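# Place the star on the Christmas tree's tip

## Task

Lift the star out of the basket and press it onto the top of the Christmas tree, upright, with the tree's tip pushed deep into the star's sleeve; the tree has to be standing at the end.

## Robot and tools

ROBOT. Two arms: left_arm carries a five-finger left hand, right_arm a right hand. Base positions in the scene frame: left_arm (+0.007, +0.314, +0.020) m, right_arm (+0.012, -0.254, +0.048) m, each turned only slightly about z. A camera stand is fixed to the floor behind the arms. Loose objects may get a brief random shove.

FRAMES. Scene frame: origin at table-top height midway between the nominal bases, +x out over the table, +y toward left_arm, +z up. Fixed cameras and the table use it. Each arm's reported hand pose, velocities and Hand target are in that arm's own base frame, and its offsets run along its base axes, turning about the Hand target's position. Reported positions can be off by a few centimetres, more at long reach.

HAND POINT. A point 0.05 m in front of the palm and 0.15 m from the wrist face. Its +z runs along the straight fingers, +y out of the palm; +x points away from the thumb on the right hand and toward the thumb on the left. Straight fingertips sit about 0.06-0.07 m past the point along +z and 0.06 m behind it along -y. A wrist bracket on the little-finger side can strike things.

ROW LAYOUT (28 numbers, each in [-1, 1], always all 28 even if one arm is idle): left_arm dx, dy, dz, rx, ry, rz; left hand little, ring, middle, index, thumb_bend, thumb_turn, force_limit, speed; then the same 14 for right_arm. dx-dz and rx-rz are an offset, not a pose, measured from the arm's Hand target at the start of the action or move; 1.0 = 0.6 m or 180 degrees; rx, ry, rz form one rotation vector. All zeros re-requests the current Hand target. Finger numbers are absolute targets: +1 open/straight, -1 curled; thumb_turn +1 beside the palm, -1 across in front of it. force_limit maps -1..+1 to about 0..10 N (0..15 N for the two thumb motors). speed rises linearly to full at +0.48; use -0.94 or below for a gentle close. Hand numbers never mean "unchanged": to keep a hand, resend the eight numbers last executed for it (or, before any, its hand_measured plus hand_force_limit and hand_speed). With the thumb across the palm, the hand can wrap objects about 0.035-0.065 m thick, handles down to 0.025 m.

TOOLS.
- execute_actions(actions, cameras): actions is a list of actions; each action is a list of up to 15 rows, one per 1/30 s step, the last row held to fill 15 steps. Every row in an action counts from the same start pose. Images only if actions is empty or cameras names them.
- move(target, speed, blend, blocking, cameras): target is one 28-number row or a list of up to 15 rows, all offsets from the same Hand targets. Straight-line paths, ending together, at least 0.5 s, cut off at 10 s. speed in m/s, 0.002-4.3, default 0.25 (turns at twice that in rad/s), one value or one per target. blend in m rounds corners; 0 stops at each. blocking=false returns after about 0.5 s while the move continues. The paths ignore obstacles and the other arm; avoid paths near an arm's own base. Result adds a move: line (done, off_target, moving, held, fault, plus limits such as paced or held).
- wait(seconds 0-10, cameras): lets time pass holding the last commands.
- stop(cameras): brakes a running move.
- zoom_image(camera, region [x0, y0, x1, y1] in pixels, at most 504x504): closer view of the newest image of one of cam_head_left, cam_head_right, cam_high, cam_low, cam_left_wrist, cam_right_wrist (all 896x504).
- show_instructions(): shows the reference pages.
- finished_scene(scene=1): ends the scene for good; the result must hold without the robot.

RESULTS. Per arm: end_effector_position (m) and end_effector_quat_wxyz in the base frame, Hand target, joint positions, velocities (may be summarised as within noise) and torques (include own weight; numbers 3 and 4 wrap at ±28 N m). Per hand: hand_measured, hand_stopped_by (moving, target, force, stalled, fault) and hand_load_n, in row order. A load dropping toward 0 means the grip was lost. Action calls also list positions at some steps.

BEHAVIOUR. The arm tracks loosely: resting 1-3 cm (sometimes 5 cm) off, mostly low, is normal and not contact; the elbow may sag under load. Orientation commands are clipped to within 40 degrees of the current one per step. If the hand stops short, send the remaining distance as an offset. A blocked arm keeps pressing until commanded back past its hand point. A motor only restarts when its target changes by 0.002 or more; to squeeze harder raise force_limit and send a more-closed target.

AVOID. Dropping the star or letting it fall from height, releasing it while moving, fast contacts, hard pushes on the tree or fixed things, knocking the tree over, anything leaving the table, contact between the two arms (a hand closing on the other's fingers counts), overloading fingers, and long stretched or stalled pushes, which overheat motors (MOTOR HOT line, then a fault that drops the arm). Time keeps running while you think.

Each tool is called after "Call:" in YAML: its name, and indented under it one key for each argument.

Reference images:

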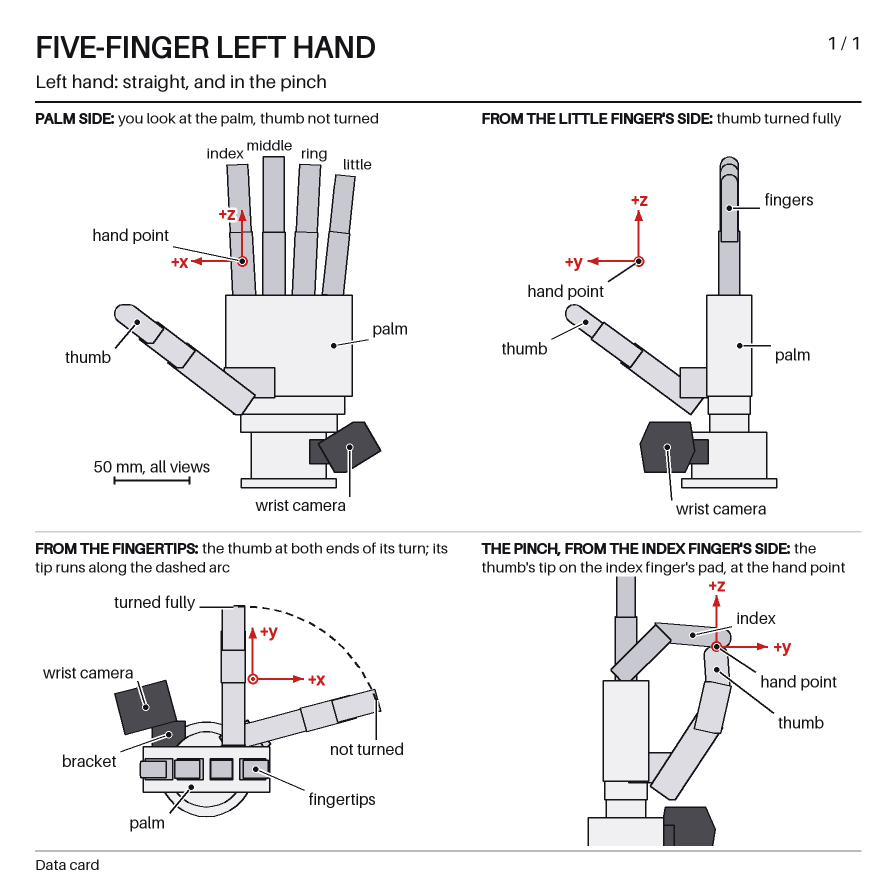

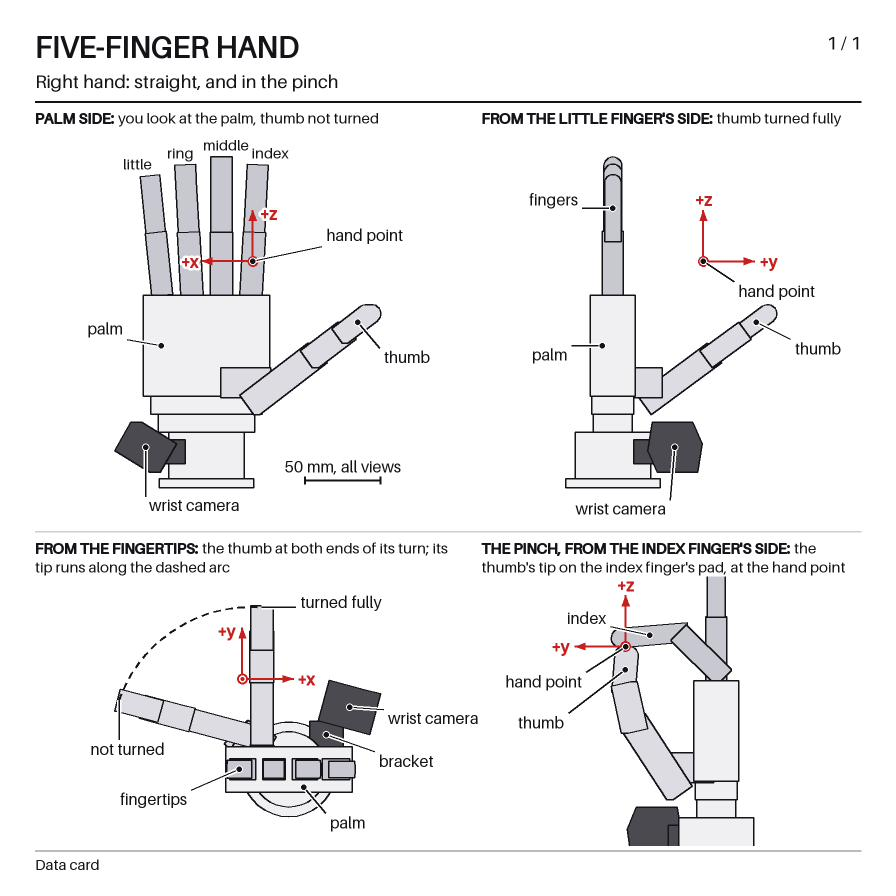

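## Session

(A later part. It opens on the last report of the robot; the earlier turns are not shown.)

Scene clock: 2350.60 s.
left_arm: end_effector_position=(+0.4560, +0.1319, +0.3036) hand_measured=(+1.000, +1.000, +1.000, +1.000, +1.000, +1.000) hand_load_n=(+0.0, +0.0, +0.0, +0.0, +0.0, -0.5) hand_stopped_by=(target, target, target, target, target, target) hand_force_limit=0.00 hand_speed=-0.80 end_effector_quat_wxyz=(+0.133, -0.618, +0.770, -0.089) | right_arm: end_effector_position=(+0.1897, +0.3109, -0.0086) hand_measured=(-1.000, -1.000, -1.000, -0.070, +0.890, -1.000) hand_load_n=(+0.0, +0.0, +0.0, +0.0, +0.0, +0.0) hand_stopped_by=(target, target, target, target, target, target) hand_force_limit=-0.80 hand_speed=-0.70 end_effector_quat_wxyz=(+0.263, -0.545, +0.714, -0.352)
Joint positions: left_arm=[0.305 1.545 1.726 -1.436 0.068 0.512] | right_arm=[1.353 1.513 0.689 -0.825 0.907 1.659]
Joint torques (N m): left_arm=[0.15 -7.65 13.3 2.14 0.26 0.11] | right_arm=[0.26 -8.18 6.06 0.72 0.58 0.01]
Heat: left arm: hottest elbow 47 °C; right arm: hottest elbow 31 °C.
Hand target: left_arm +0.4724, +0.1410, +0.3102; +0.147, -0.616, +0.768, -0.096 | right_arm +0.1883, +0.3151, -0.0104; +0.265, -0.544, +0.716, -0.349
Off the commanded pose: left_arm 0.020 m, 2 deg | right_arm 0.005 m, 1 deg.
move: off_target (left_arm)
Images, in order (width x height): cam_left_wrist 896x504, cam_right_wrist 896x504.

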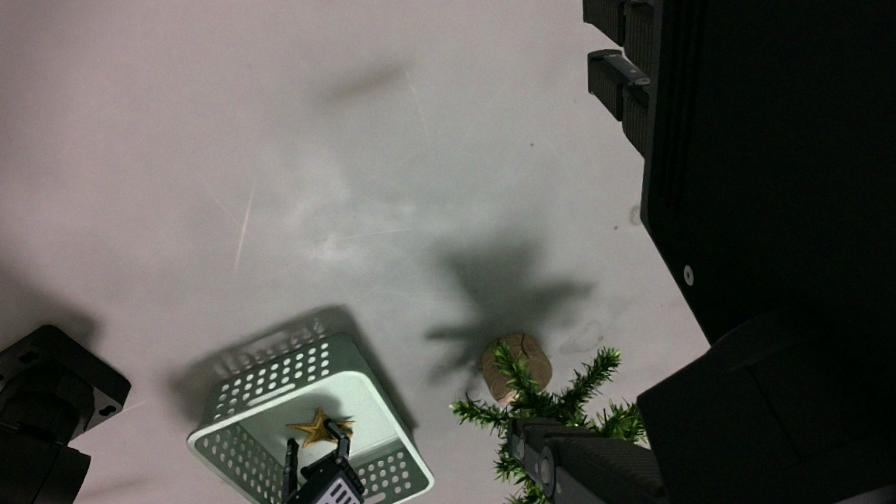

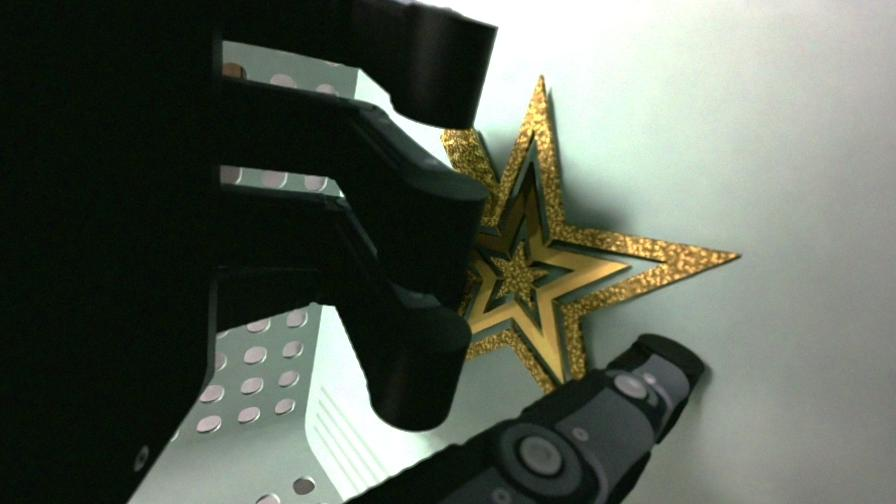

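Call:
move:
  target:
    - [0,0,0,0,0,0,1,1,1,1,1,1,0,-0.8,0,0,0.05,0,0,0,-1,-1,-1,-0.07,0.89,-1,-0.8,-0.7]
  cameras: ["cam_right_wrist","cam_left_wrist"]
  speed: 0.06

Call:
zoom_image:
  camera: "cam_left_wrist"
  region: [260, 380, 380, 484]

Call:
zoom_image:
  camera: "cam_right_wrist"
  region: [460, 10, 896, 504]

Scene clock: 2369.63 s.
left_arm: end_effector_position=(+0.4560, +0.1319, +0.3036) hand_measured=(+1.000, +1.000, +1.000, +1.000, +1.000, +1.000) hand_load_n=(+0.5, +0.0, +0.0, +0.0, +0.0, -0.5) hand_stopped_by=(target, target, target, target, target, target) hand_force_limit=0.00 hand_speed=-0.80 end_effector_quat_wxyz=(+0.133, -0.618, +0.770, -0.089) | right_arm: end_effector_position=(+0.1869, +0.2983, +0.0085) hand_measured=(-1.000, -1.000, -1.000, -0.070, +0.890, -1.000) hand_load_n=(+0.0, +0.0, +0.0, +0.0, +0.0, +0.0) hand_stopped_by=(target, target, target, target, target, target) hand_force_limit=-0.80 hand_speed=-0.70 end_effector_quat_wxyz=(+0.253, -0.549, +0.710, -0.360)
Joint positions: left_arm=[0.305 1.545 1.726 -1.436 0.068 0.512] | right_arm=[1.353 1.455 0.689 -0.91 0.907 1.659]
Joint torques (N m): left_arm=[-0.09 -7.94 13.11 2.13 0.28 0.13] | right_arm=[0.15 -9.35 8.83 0.27 0.56 0]
Heat: left arm: hottest elbow 47 °C; right arm: hottest elbow 31 °C.
Hand target: left_arm +0.4724, +0.1410, +0.3102; +0.147, -0.616, +0.768, -0.096 | right_arm +0.1883, +0.3151, +0.0197; +0.266, -0.544, +0.716, -0.348
Off the commanded pose: left_arm 0.020 m, 2 deg | right_arm 0.020 m, 2 deg.
move: off_target (left_arm, right_arm)
Images, in order (width x height): cam_left_wrist 896x504, cam_right_wrist 896x504.

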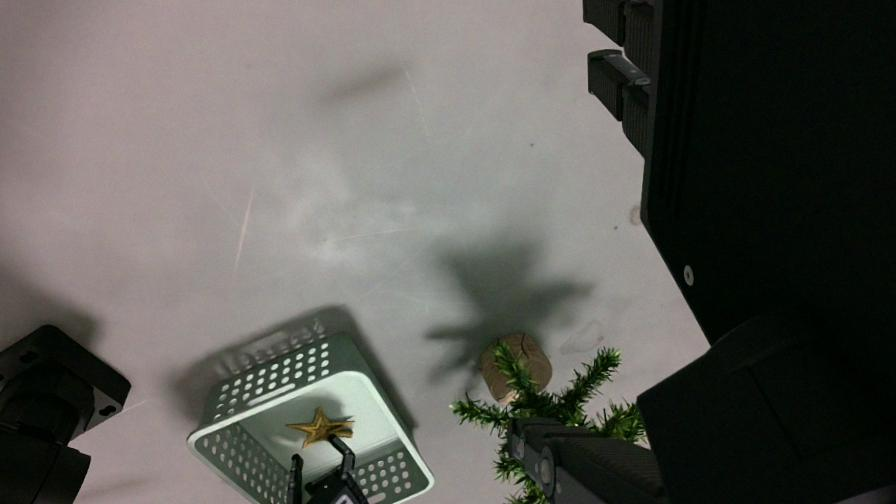

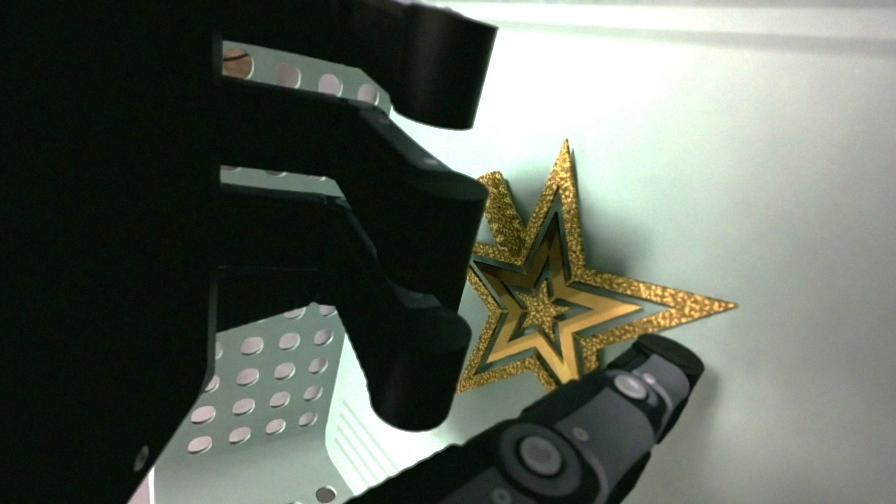

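Scaled by 4.200.

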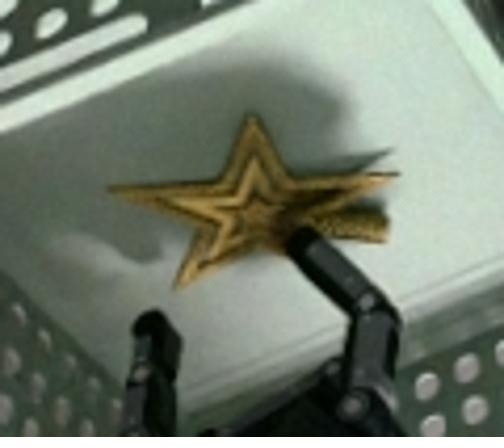

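Scaled by 1.020.

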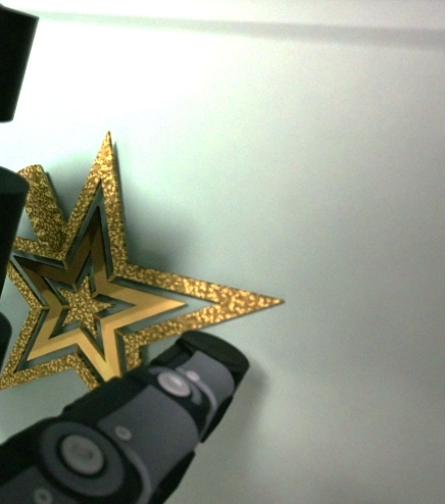

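Call:
move:
  target:
    - [0,0,0,0,0,0,1,1,1,1,1,1,0,-0.8,0,0,0.05,0,0,0,-1,-1,-1,-0.07,0.89,-1,-0.8,-0.7]
    - [0,0,0,0,0,0,1,1,1,1,1,1,0,-0.8,0.016,-0.006,0.05,0,0,0,-1,-1,-1,-0.07,0.89,-1,-0.8,-0.7]
    - [0,0,0,0,0,0,1,1,1,1,1,1,0,-0.8,0.016,-0.006,-0.03,0,0,0,-1,-1,-1,-0.07,0.89,-1,-0.8,-0.7]
  cameras: ["cam_right_wrist","cam_left_wrist"]
  speed: 0.06

Call:
zoom_image:
  camera: "cam_left_wrist"
  region: [260, 380, 380, 484]

Call:
zoom_image:
  camera: "cam_right_wrist"
  region: [460, 10, 896, 504]

Scene clock: 2413.70 s.
left_arm: end_effector_position=(+0.4560, +0.1319, +0.3036) hand_measured=(+1.000, +1.000, +1.000, +1.000, +1.000, +1.000) hand_load_n=(+0.0, +0.0, +0.0, +0.0, +0.0, +0.0) hand_stopped_by=(target, target, target, target, target, target) hand_force_limit=0.00 hand_speed=-0.80 end_effector_quat_wxyz=(+0.133, -0.618, +0.770, -0.089) | right_arm: end_effector_position=(+0.1965, +0.3169, +0.0102) hand_measured=(-1.000, -1.000, -1.000, -0.070, +0.890, -1.000) hand_load_n=(+0.0, +0.0, +0.5, +0.0, +0.0, +0.0) hand_stopped_by=(target, target, target, target, target, target) hand_force_limit=-0.80 hand_speed=-0.70 end_effector_quat_wxyz=(+0.275, -0.540, +0.719, -0.341)
Joint positions: left_arm=[0.305 1.545 1.726 -1.436 0.068 0.512] | right_arm=[1.336 1.462 0.698 -0.826 0.907 1.628]
Joint torques (N m): left_arm=[-0.09 -8.12 13.11 2.21 0.25 0.12] | right_arm=[-0.67 -7.36 5.57 0.84 0.7 -0.14]
Heat: left arm: hottest elbow 47 °C; right arm: hottest elbow 33 °C.
Hand target: left_arm +0.4724, +0.1410, +0.3102; +0.147, -0.616, +0.768, -0.096 | right_arm +0.1979, +0.3116, +0.0017; +0.266, -0.544, +0.716, -0.348
Off the commanded pose: left_arm 0.020 m, 2 deg | right_arm 0.010 m, 1 deg.
move: off_target (left_arm)
Images, in order (width x height): cam_left_wrist 896x504, cam_right_wrist 896x504.

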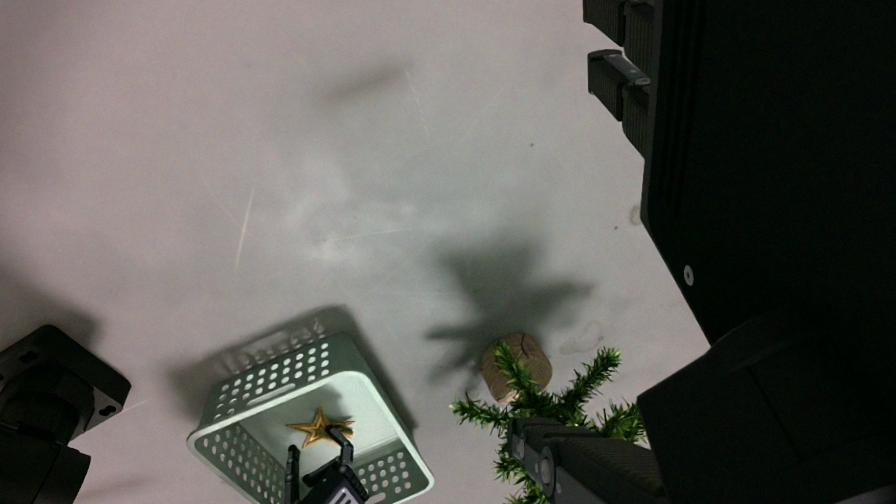

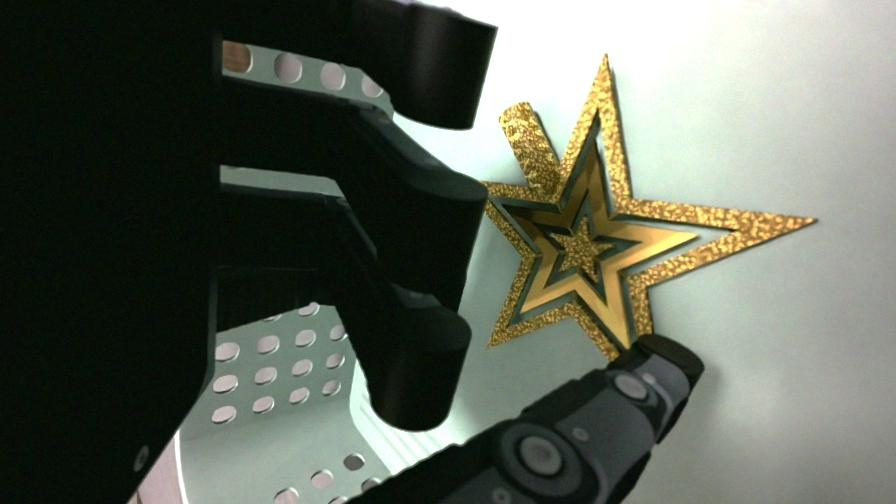

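Scaled by 4.200.

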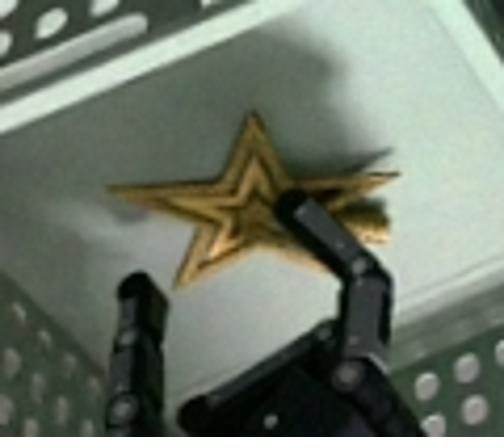

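Scaled by 1.020.

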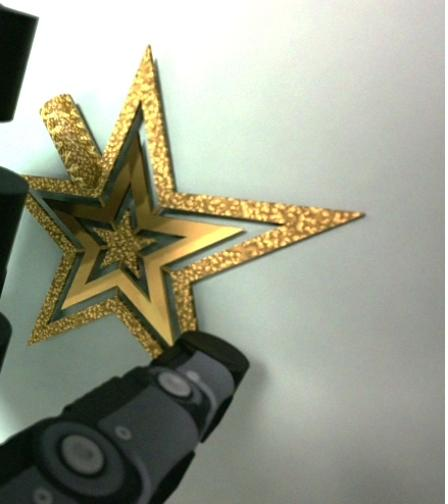

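Call:
move:
  target:
    - [0,0,0,0,0,0,1,1,1,1,1,1,0,-0.8,0,0,0.03,0,0,0,-1,-1,-1,-0.07,0.89,-1,-0.8,-0.7]
    - [0,0,0,0,0,0,1,1,1,1,1,1,0,-0.8,0.02,-0.022,0.03,0,0,0,-1,-1,-1,-0.07,0.89,-1,-0.8,-0.7]
    - [0,0,0,0,0,0,1,1,1,1,1,1,0,-0.8,0.005,-0.0115,-0.0275,0,0,0,-1,-1,-1,-0.07,0.89,-1,-0.8,-0.7]
  cameras: ["cam_right_wrist","cam_left_wrist"]
  speed: 0.06

Call:
zoom_image:
  camera: "cam_left_wrist"
  region: [260, 380, 380, 484]

Call:
zoom_image:
  camera: "cam_right_wrist"
  region: [460, 10, 896, 504]

Scene clock: 2438.77 s.
left_arm: end_effector_position=(+0.4560, +0.1319, +0.3036) hand_measured=(+1.000, +1.000, +1.000, +1.000, +1.000, +1.000) hand_load_n=(+0.0, +0.0, +0.0, +0.0, +0.0, +0.0) hand_stopped_by=(target, target, target, target, target, target) hand_force_limit=0.00 hand_speed=-0.80 end_effector_quat_wxyz=(+0.133, -0.618, +0.770, -0.089) | right_arm: end_effector_position=(+0.2041, +0.3054, -0.0073) hand_measured=(-1.000, -1.000, -1.000, -0.070, +0.890, -1.000) hand_load_n=(+0.0, +0.5, +0.5, +0.0, +0.0, +0.0) hand_stopped_by=(target, target, target, target, target, target) hand_force_limit=-0.80 hand_speed=-0.70 end_effector_quat_wxyz=(+0.268, -0.542, +0.717, -0.347)
Joint positions: left_arm=[0.305 1.545 1.726 -1.436 0.068 0.512] | right_arm=[1.305 1.486 0.662 -0.747 0.908 1.581]
Joint torques (N m): left_arm=[0.15 -7.94 13.08 2.15 0.26 0.1] | right_arm=[1.55 -7.53 5.18 0.83 0.63 0.05]
Heat: left arm: hottest elbow 47 °C; right arm: hottest elbow 32 °C.
Hand target: left_arm +0.4724, +0.1410, +0.3102; +0.147, -0.616, +0.768, -0.096 | right_arm +0.2009, +0.3046, -0.0148; +0.266, -0.544, +0.716, -0.348
Off the commanded pose: left_arm 0.020 m, 2 deg | right_arm 0.008 m, 0 deg.
move: off_target (left_arm)
Images, in order (width x height): cam_left_wrist 896x504, cam_right_wrist 896x504.

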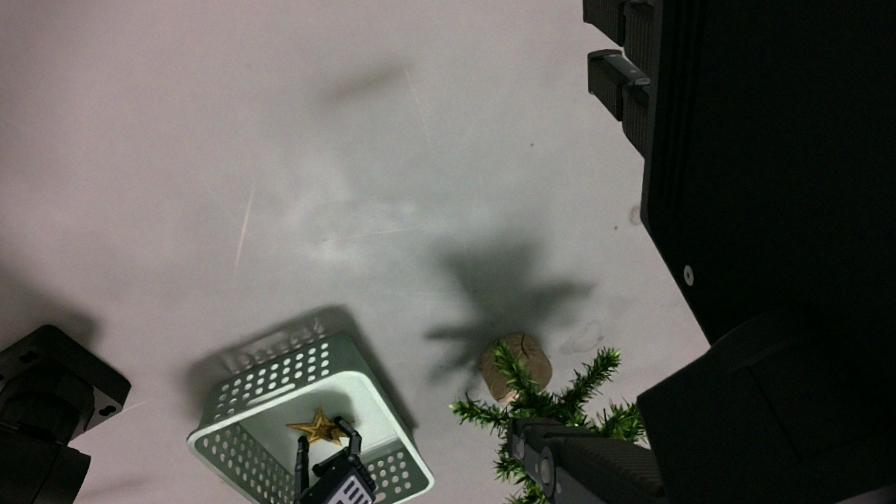

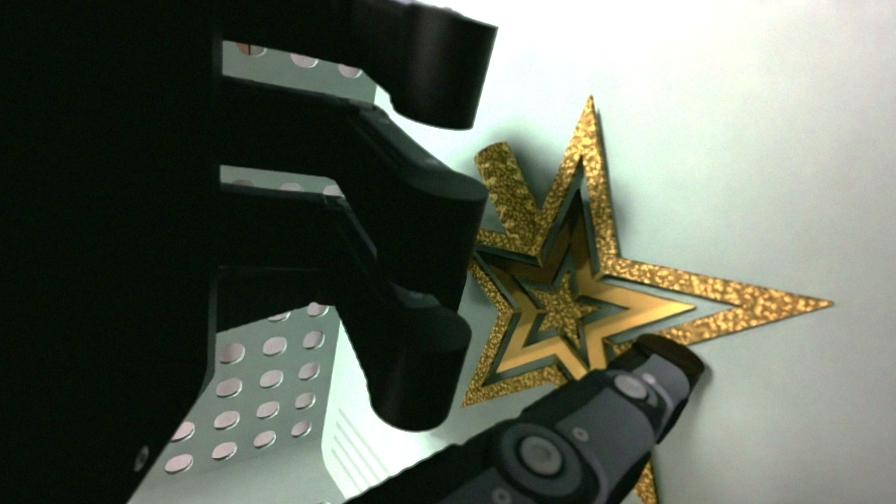

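Scaled by 4.200.

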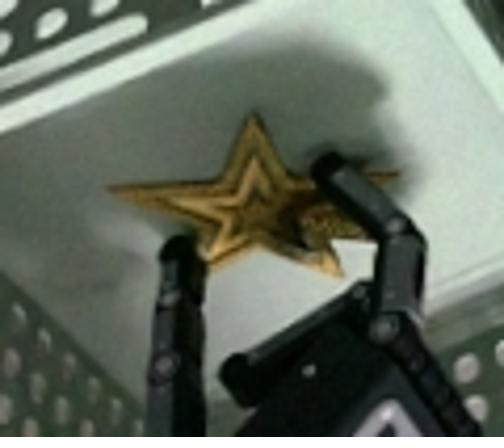

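Scaled by 1.020.

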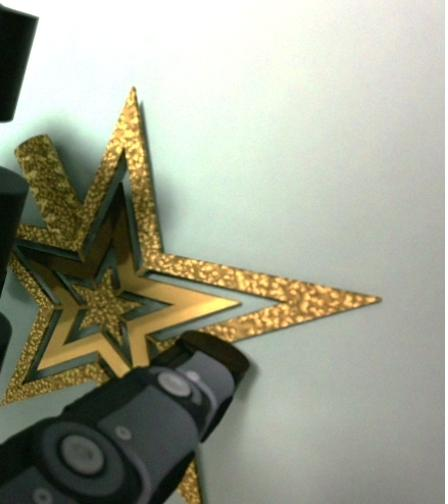

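Call:
move:
  target:
    - [0,0,0,0,0,0,1,1,1,1,1,1,0,-0.8,0,0,0.04,0,0,0,-1,-1,-1,-0.07,0.89,-1,-0.8,-0.7]
    - [0,0,0,0,0,0,1,1,1,1,1,1,0,-0.8,-0.02,0.0233,0.04,0,0,0,-1,-1,-1,-0.07,0.89,-1,-0.8,-0.7]
    - [0,0,0,0,0,0,1,1,1,1,1,1,0,-0.8,0.0167,-0.0033,0.04,0,0,0,-1,-1,-1,-0.07,0.89,-1,-0.8,-0.7]
    - [0,0,0,0,0,0,1,1,1,1,1,1,0,-0.8,-0.0003,0.0098,0.02,0,0,0,-1,-1,-1,-0.07,0.89,-1,-0.8,-0.7]
    - [0,0,0,0,0,0,1,1,1,1,1,1,0,-0.8,-0.0003,0.0098,-0.004,0,0,0,-1,-1,-1,-0.07,0.89,-1,-0.8,-0.7]
  cameras: ["cam_right_wrist","cam_left_wrist"]
  speed: 0.06

Call:
zoom_image:
  camera: "cam_left_wrist"
  region: [260, 380, 380, 484]

Call:
zoom_image:
  camera: "cam_right_wrist"
  region: [460, 10, 896, 504]

Scene clock: 2477.33 s.
left_arm: end_effector_position=(+0.4560, +0.1319, +0.3036) hand_measured=(+1.000, +1.000, +1.000, +1.000, +1.000, +1.000) hand_load_n=(+0.0, +0.0, +0.0, +0.0, +0.0, +0.0) hand_stopped_by=(target, target, target, target, target, target) hand_force_limit=0.00 hand_speed=-0.80 end_effector_quat_wxyz=(+0.133, -0.618, +0.770, -0.089) | right_arm: end_effector_position=(+0.2038, +0.3118, -0.0093) hand_measured=(-1.000, -1.000, -1.000, -0.070, +0.890, -1.000) hand_load_n=(+0.0, +0.0, +0.0, +0.0, +0.0, +0.0) hand_stopped_by=(target, target, target, target, target, target) hand_force_limit=-0.80 hand_speed=-0.70 end_effector_quat_wxyz=(+0.269, -0.542, +0.717, -0.347)
Joint positions: left_arm=[0.305 1.545 1.726 -1.436 0.068 0.512] | right_arm=[1.311 1.506 0.677 -0.748 0.908 1.591]
Joint torques (N m): left_arm=[-0.09 -7.88 13.23 2.13 0.29 0.12] | right_arm=[0.85 -7.94 5.14 0.81 0.64 0.07]
Heat: left arm: hottest elbow 47 °C; right arm: hottest elbow 32 °C.
Hand target: left_arm +0.4724, +0.1410, +0.3102; +0.147, -0.616, +0.768, -0.096 | right_arm +0.2007, +0.3105, -0.0172; +0.266, -0.544, +0.716, -0.348
Off the commanded pose: left_arm 0.020 m, 2 deg | right_arm 0.009 m, 1 deg.
move: off_target (left_arm)
Images, in order (width x height): cam_left_wrist 896x504, cam_right_wrist 896x504.

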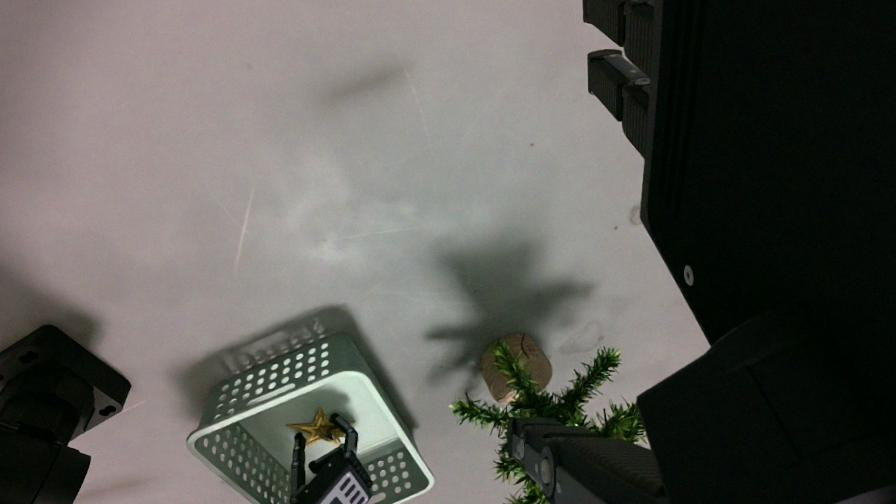

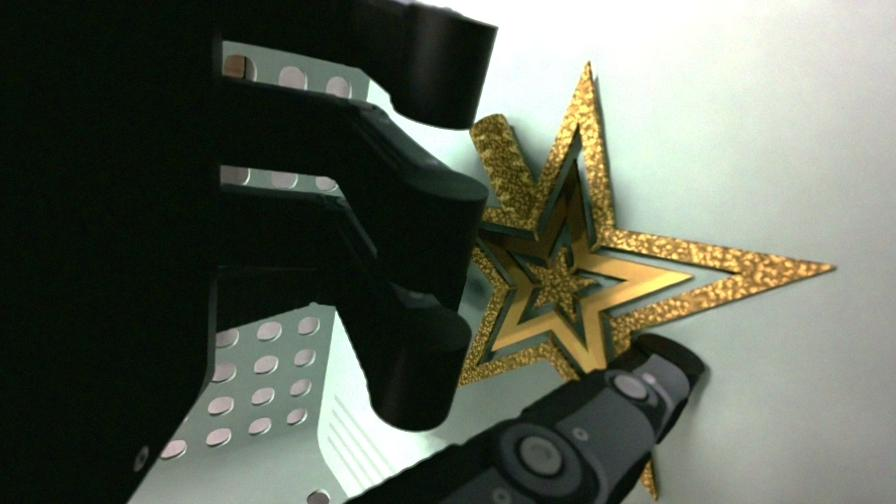

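Scaled by 4.200.

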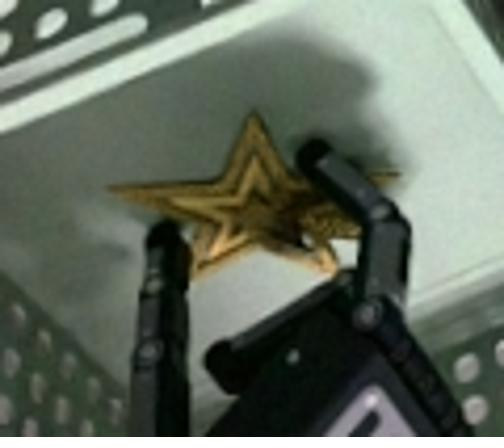

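Scaled by 1.020.

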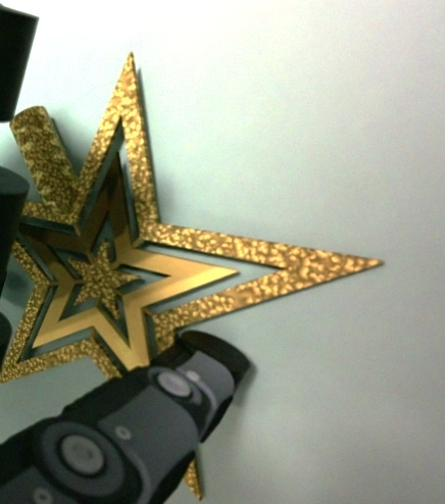

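Call:
move:
  target: [0,0,0,0,0,0,1,1,1,1,1,1,0,-0.8,0,0,-0.009,0,0,0,-1,-1,-1,-0.07,0.89,-1,-0.8,-0.7]
  cameras: ["cam_right_wrist","cam_left_wrist"]
  speed: 0.04

Call:
zoom_image:
  camera: "cam_left_wrist"
  region: [260, 380, 380, 484]

Scene clock: 2491.70 s.
left_arm: end_effector_position=(+0.4560, +0.1319, +0.3036) hand_measured=(+1.000, +1.000, +1.000, +1.000, +1.000, +1.000) hand_load_n=(+0.0, +0.0, -0.5, +0.0, +0.0, +0.0) hand_stopped_by=(target, target, target, target, target, target) hand_force_limit=0.00 hand_speed=-0.80 end_effector_quat_wxyz=(+0.133, -0.618, +0.770, -0.089) | right_arm: end_effector_position=(+0.2042, +0.3132, -0.0135) hand_measured=(-1.000, -1.000, -1.000, -0.070, +0.890, -1.000) hand_load_n=(+0.0, +0.0, +0.0, +0.0, +0.5, +0.0) hand_stopped_by=(target, target, target, target, target, target) hand_force_limit=-0.80 hand_speed=-0.70 end_effector_quat_wxyz=(+0.270, -0.541, +0.718, -0.346)
Joint positions: left_arm=[0.305 1.545 1.726 -1.436 0.068 0.512] | right_arm=[1.311 1.518 0.675 -0.73 0.908 1.592]
Joint torques (N m): left_arm=[-0.15 -8.12 13.03 2.06 0.28 0.09] | right_arm=[0.67 -7.59 4.82 0.99 0.66 0.01]
Heat: left arm: hottest elbow 47 °C; right arm: hottest elbow 31 °C.
Hand target: left_arm +0.4724, +0.1410, +0.3102; +0.147, -0.616, +0.768, -0.096 | right_arm +0.2007, +0.3105, -0.0227; +0.265, -0.544, +0.716, -0.349
Off the commanded pose: left_arm 0.020 m, 2 deg | right_arm 0.010 m, 1 deg.
move: off_target (left_arm)
Images, in order (width x height): cam_left_wrist 896x504, cam_right_wrist 896x504.

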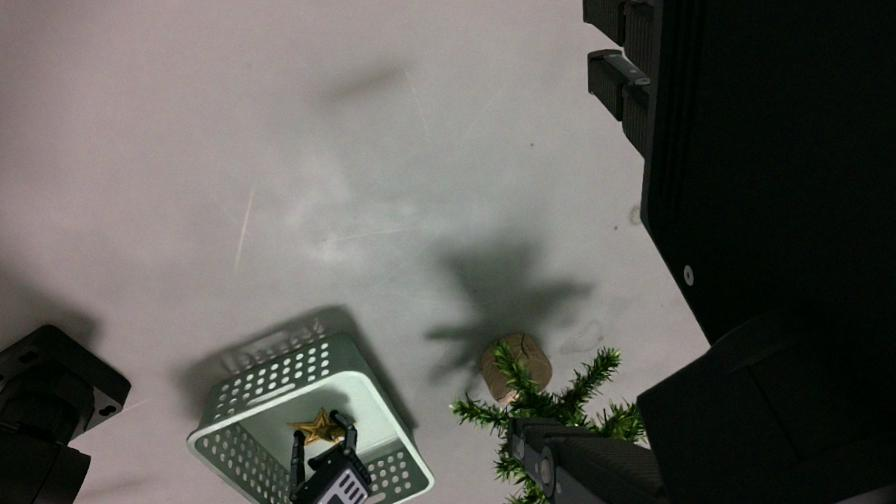

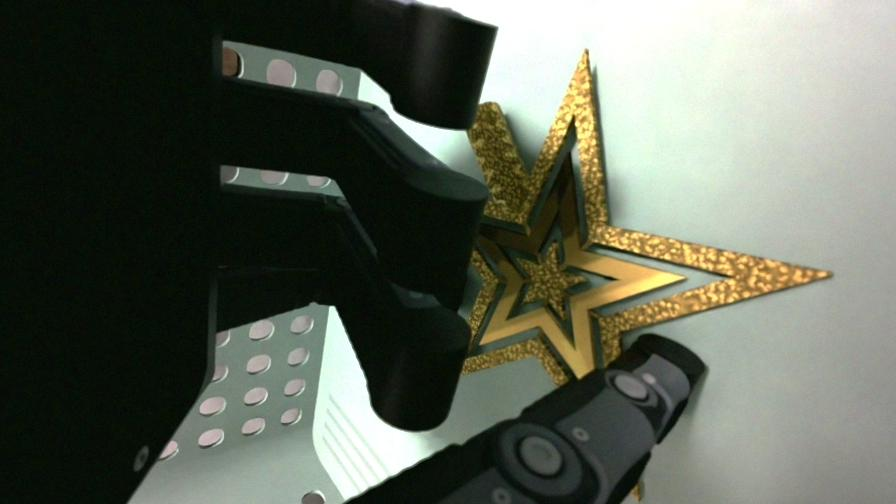

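Scaled by 4.200.

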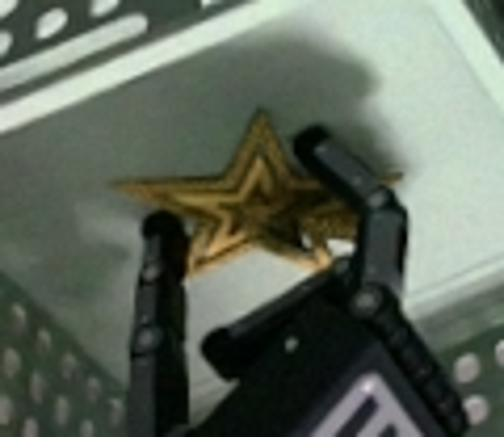

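Call:
move:
  target: [0,0,0,0,0,0,1,1,1,1,1,1,0,-0.8,-0.001,-0.002,-0.008,0,0,0,-1,-1,-1,-0.07,0.89,-1,-0.8,-0.7]
  cameras: ["cam_right_wrist","cam_left_wrist"]
  speed: 0.04

Call:
zoom_image:
  camera: "cam_left_wrist"
  region: [260, 380, 380, 484]

Scene clock: 2499.27 s.
left_arm: end_effector_position=(+0.4560, +0.1319, +0.3036) hand_measured=(+1.000, +1.000, +1.000, +1.000, +1.000, +1.000) hand_load_n=(+0.0, +0.0, +0.0, +0.0, +0.0, +0.0) hand_stopped_by=(target, target, target, target, target, target) hand_force_limit=0.00 hand_speed=-0.80 end_effector_quat_wxyz=(+0.133, -0.618, +0.770, -0.089) | right_arm: end_effector_position=(+0.2044, +0.3135, -0.0139) hand_measured=(-1.000, -1.000, -1.000, -0.070, +0.890, -1.000) hand_load_n=(+0.0, +0.0, +0.0, +0.0, +0.5, -2.0) hand_stopped_by=(target, target, target, target, target, target) hand_force_limit=-0.80 hand_speed=-0.70 end_effector_quat_wxyz=(+0.273, -0.540, +0.718, -0.345)
Joint positions: left_arm=[0.305 1.545 1.726 -1.436 0.068 0.512] | right_arm=[1.312 1.518 0.671 -0.722 0.911 1.592]
Joint torques (N m): left_arm=[0.09 -8.29 13.12 2.09 0.26 0.11] | right_arm=[0.62 -6.48 4.51 1.17 0.53 0.09]
Heat: left arm: hottest elbow 47 °C; right arm: hottest elbow 31 °C.
Hand target: left_arm +0.4724, +0.1410, +0.3102; +0.147, -0.616, +0.768, -0.096 | right_arm +0.2002, +0.3092, -0.0275; +0.265, -0.544, +0.716, -0.349
Off the commanded pose: left_arm 0.020 m, 2 deg | right_arm 0.015 m, 1 deg.
move: off_target (left_arm, right_arm)
Images, in order (width x height): cam_left_wrist 896x504, cam_right_wrist 896x504.

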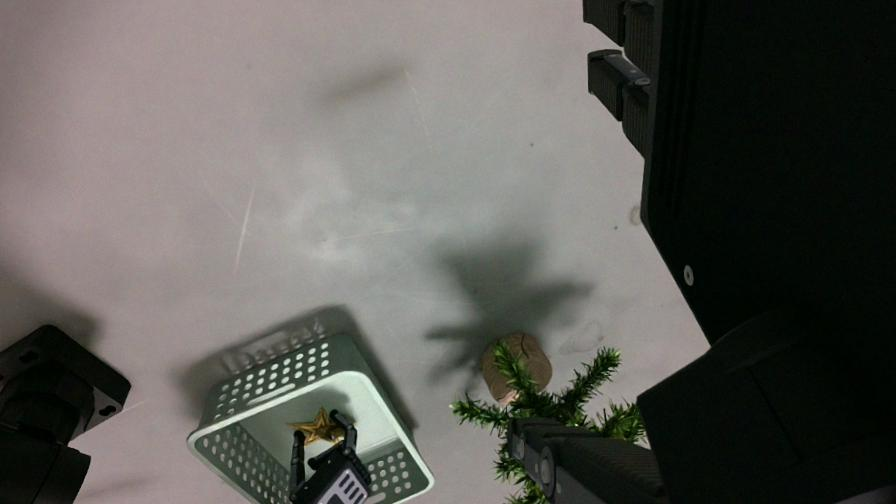

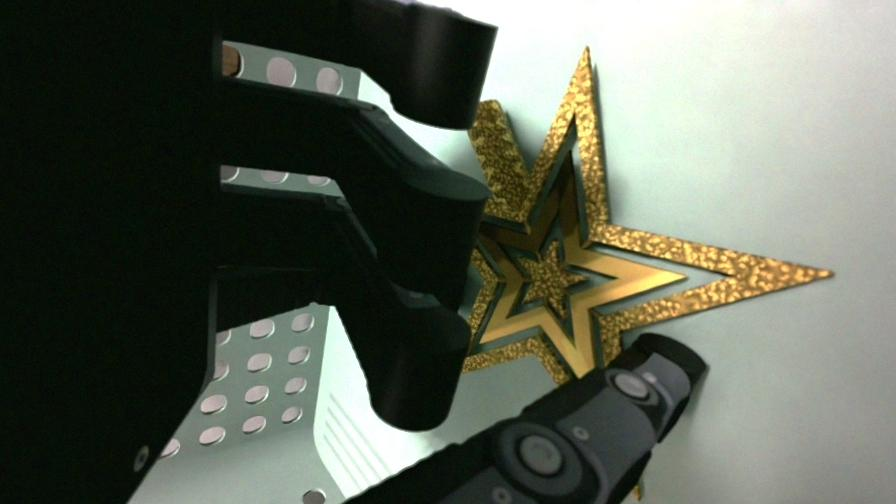

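Scaled by 4.200.

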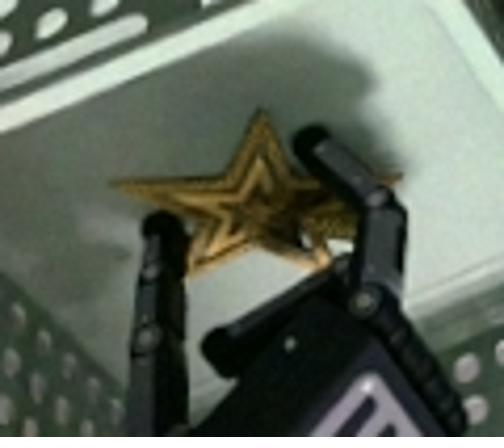

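Call:
move:
  target:
    - [0,0,0,0,0,0,1,1,1,1,1,1,0,-0.8,0,0,0,0,0,0,-1,-1,-1,-0.07,0.8,-1,-0.75,-0.94]
    - [0,0,0,0,0,0,1,1,1,1,1,1,0,-0.8,0,0,-0.003,0,0,0,-1,-1,-1,-0.07,0.8,-1,-0.75,-0.94]
  cameras: ["cam_right_wrist","cam_left_wrist"]
  speed: 0.04

Call:
zoom_image:
  camera: "cam_left_wrist"
  region: [260, 380, 380, 484]

Scene clock: 2510.23 s.
left_arm: end_effector_position=(+0.4560, +0.1319, +0.3036) hand_measured=(+1.000, +1.000, +1.000, +1.000, +1.000, +1.000) hand_load_n=(+0.0, +0.0, +0.0, +0.0, +0.0, +0.0) hand_stopped_by=(target, target, target, target, target, target) hand_force_limit=0.00 hand_speed=-0.80 end_effector_quat_wxyz=(+0.133, -0.618, +0.770, -0.089) | right_arm: end_effector_position=(+0.2039, +0.3159, -0.0140) hand_measured=(-1.000, -1.000, -1.000, -0.070, +0.800, -1.000) hand_load_n=(+0.0, +0.0, +0.0, +0.0, +1.0, -1.5) hand_stopped_by=(target, target, target, target, target, target) hand_force_limit=-0.75 hand_speed=-0.94 end_effector_quat_wxyz=(+0.276, -0.539, +0.718, -0.342)
Joint positions: left_arm=[0.305 1.545 1.726 -1.436 0.068 0.512] | right_arm=[1.315 1.519 0.671 -0.714 0.909 1.593]
Joint torques (N m): left_arm=[-0.26 -8 13.08 2.14 0.28 0.11] | right_arm=[1.38 -6.65 4.21 1.02 0.65 -0.02]
Heat: left arm: hottest elbow 47 °C; right arm: hottest elbow 31 °C.
Hand target: left_arm +0.4724, +0.1410, +0.3102; +0.147, -0.616, +0.768, -0.096 | right_arm +0.2001, +0.3093, -0.0292; +0.266, -0.544, +0.716, -0.348
Off the commanded pose: left_arm 0.020 m, 2 deg | right_arm 0.017 m, 1 deg.
move: off_target (left_arm, right_arm)
Images, in order (width x height): cam_left_wrist 896x504, cam_right_wrist 896x504.

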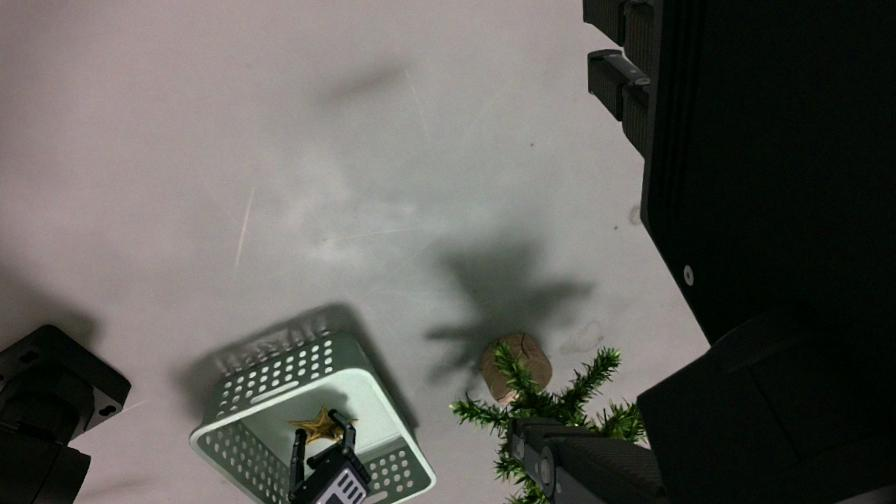

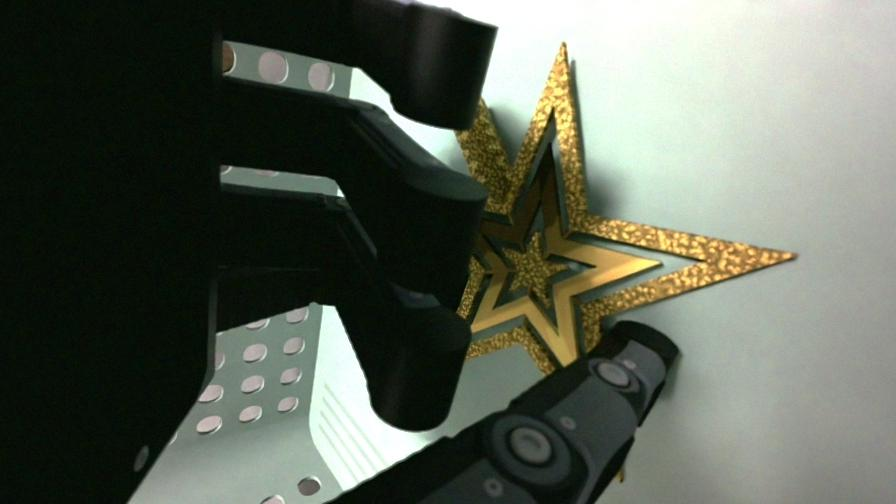

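Scaled by 4.200.

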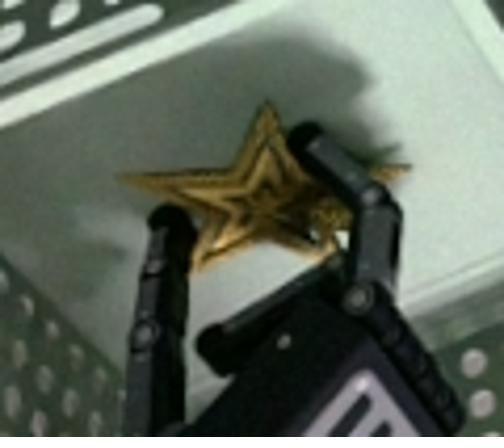

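Call:
move:
  target:
    - [0,0,0,0,0,0,1,1,1,1,1,1,0,-0.8,0,-0.004,0,0,0,0,-1,-1,-1,-0.07,0.72,-1,-0.75,-0.94]
  cameras: ["cam_right_wrist","cam_left_wrist"]
  speed: 0.04

Call:
zoom_image:
  camera: "cam_left_wrist"
  region: [260, 380, 380, 484]

Scene clock: 2520.97 s.
left_arm: end_effector_position=(+0.4560, +0.1319, +0.3036) hand_measured=(+1.000, +1.000, +1.000, +1.000, +1.000, +1.000) hand_load_n=(+0.0, +0.0, +0.0, +0.0, +0.0, +0.0) hand_stopped_by=(target, target, target, target, target, target) hand_force_limit=0.00 hand_speed=-0.80 end_effector_quat_wxyz=(+0.133, -0.618, +0.770, -0.089) | right_arm: end_effector_position=(+0.2037, +0.3156, -0.0146) hand_measured=(-1.000, -1.000, -1.000, -0.070, +0.788, -1.000) hand_load_n=(+0.0, +0.0, +0.0, +0.5, +2.0, -1.5) hand_stopped_by=(target, target, target, target, force, target) hand_force_limit=-0.75 hand_speed=-0.94 end_effector_quat_wxyz=(+0.276, -0.539, +0.718, -0.342)
Joint positions: left_arm=[0.305 1.545 1.726 -1.436 0.068 0.512] | right_arm=[1.315 1.519 0.669 -0.709 0.91 1.593]
Joint torques (N m): left_arm=[0.15 -8 13.14 2.04 0.27 0.1] | right_arm=[0.97 -7.41 4.15 1.18 0.61 0.04]
Heat: left arm: hottest elbow 47 °C; right arm: hottest elbow 30 °C.
Hand target: left_arm +0.4724, +0.1410, +0.3102; +0.147, -0.616, +0.768, -0.096 | right_arm +0.2001, +0.3068, -0.0292; +0.266, -0.544, +0.716, -0.349
Off the commanded pose: left_arm 0.020 m, 2 deg | right_arm 0.017 m, 2 deg.
move: off_target (left_arm, right_arm)
Images, in order (width x height): cam_left_wrist 896x504, cam_right_wrist 896x504.

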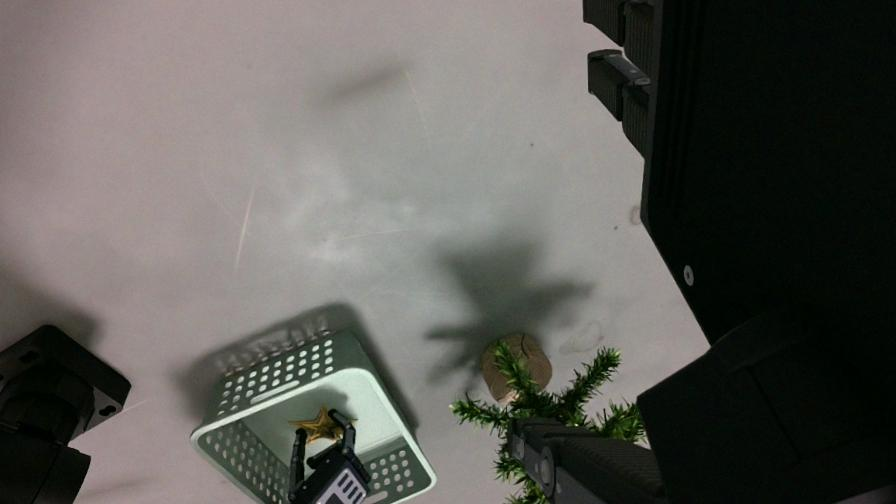

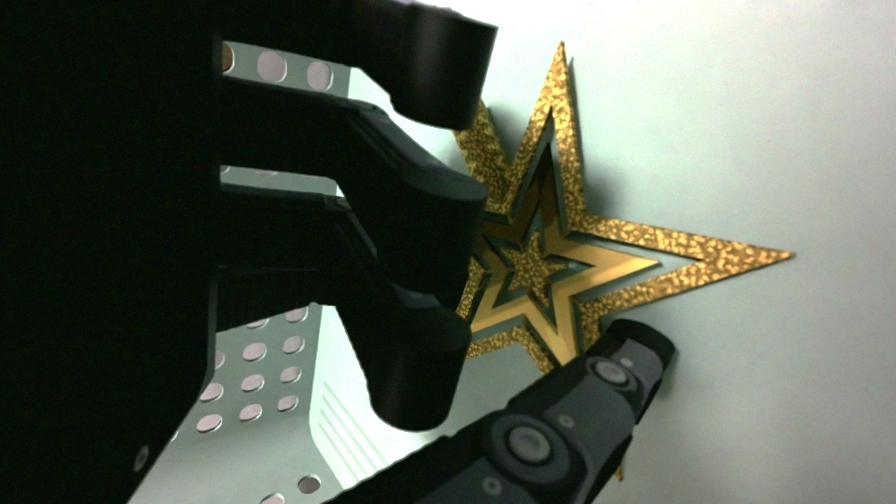

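Scaled by 4.200.

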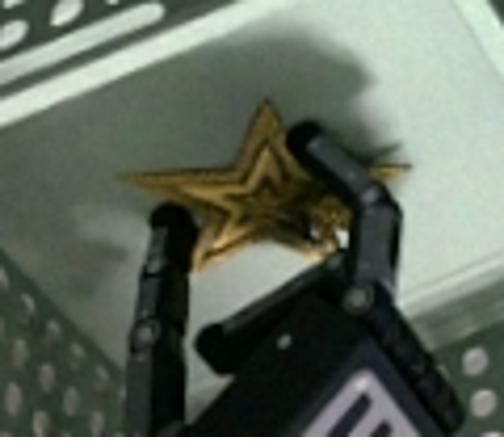

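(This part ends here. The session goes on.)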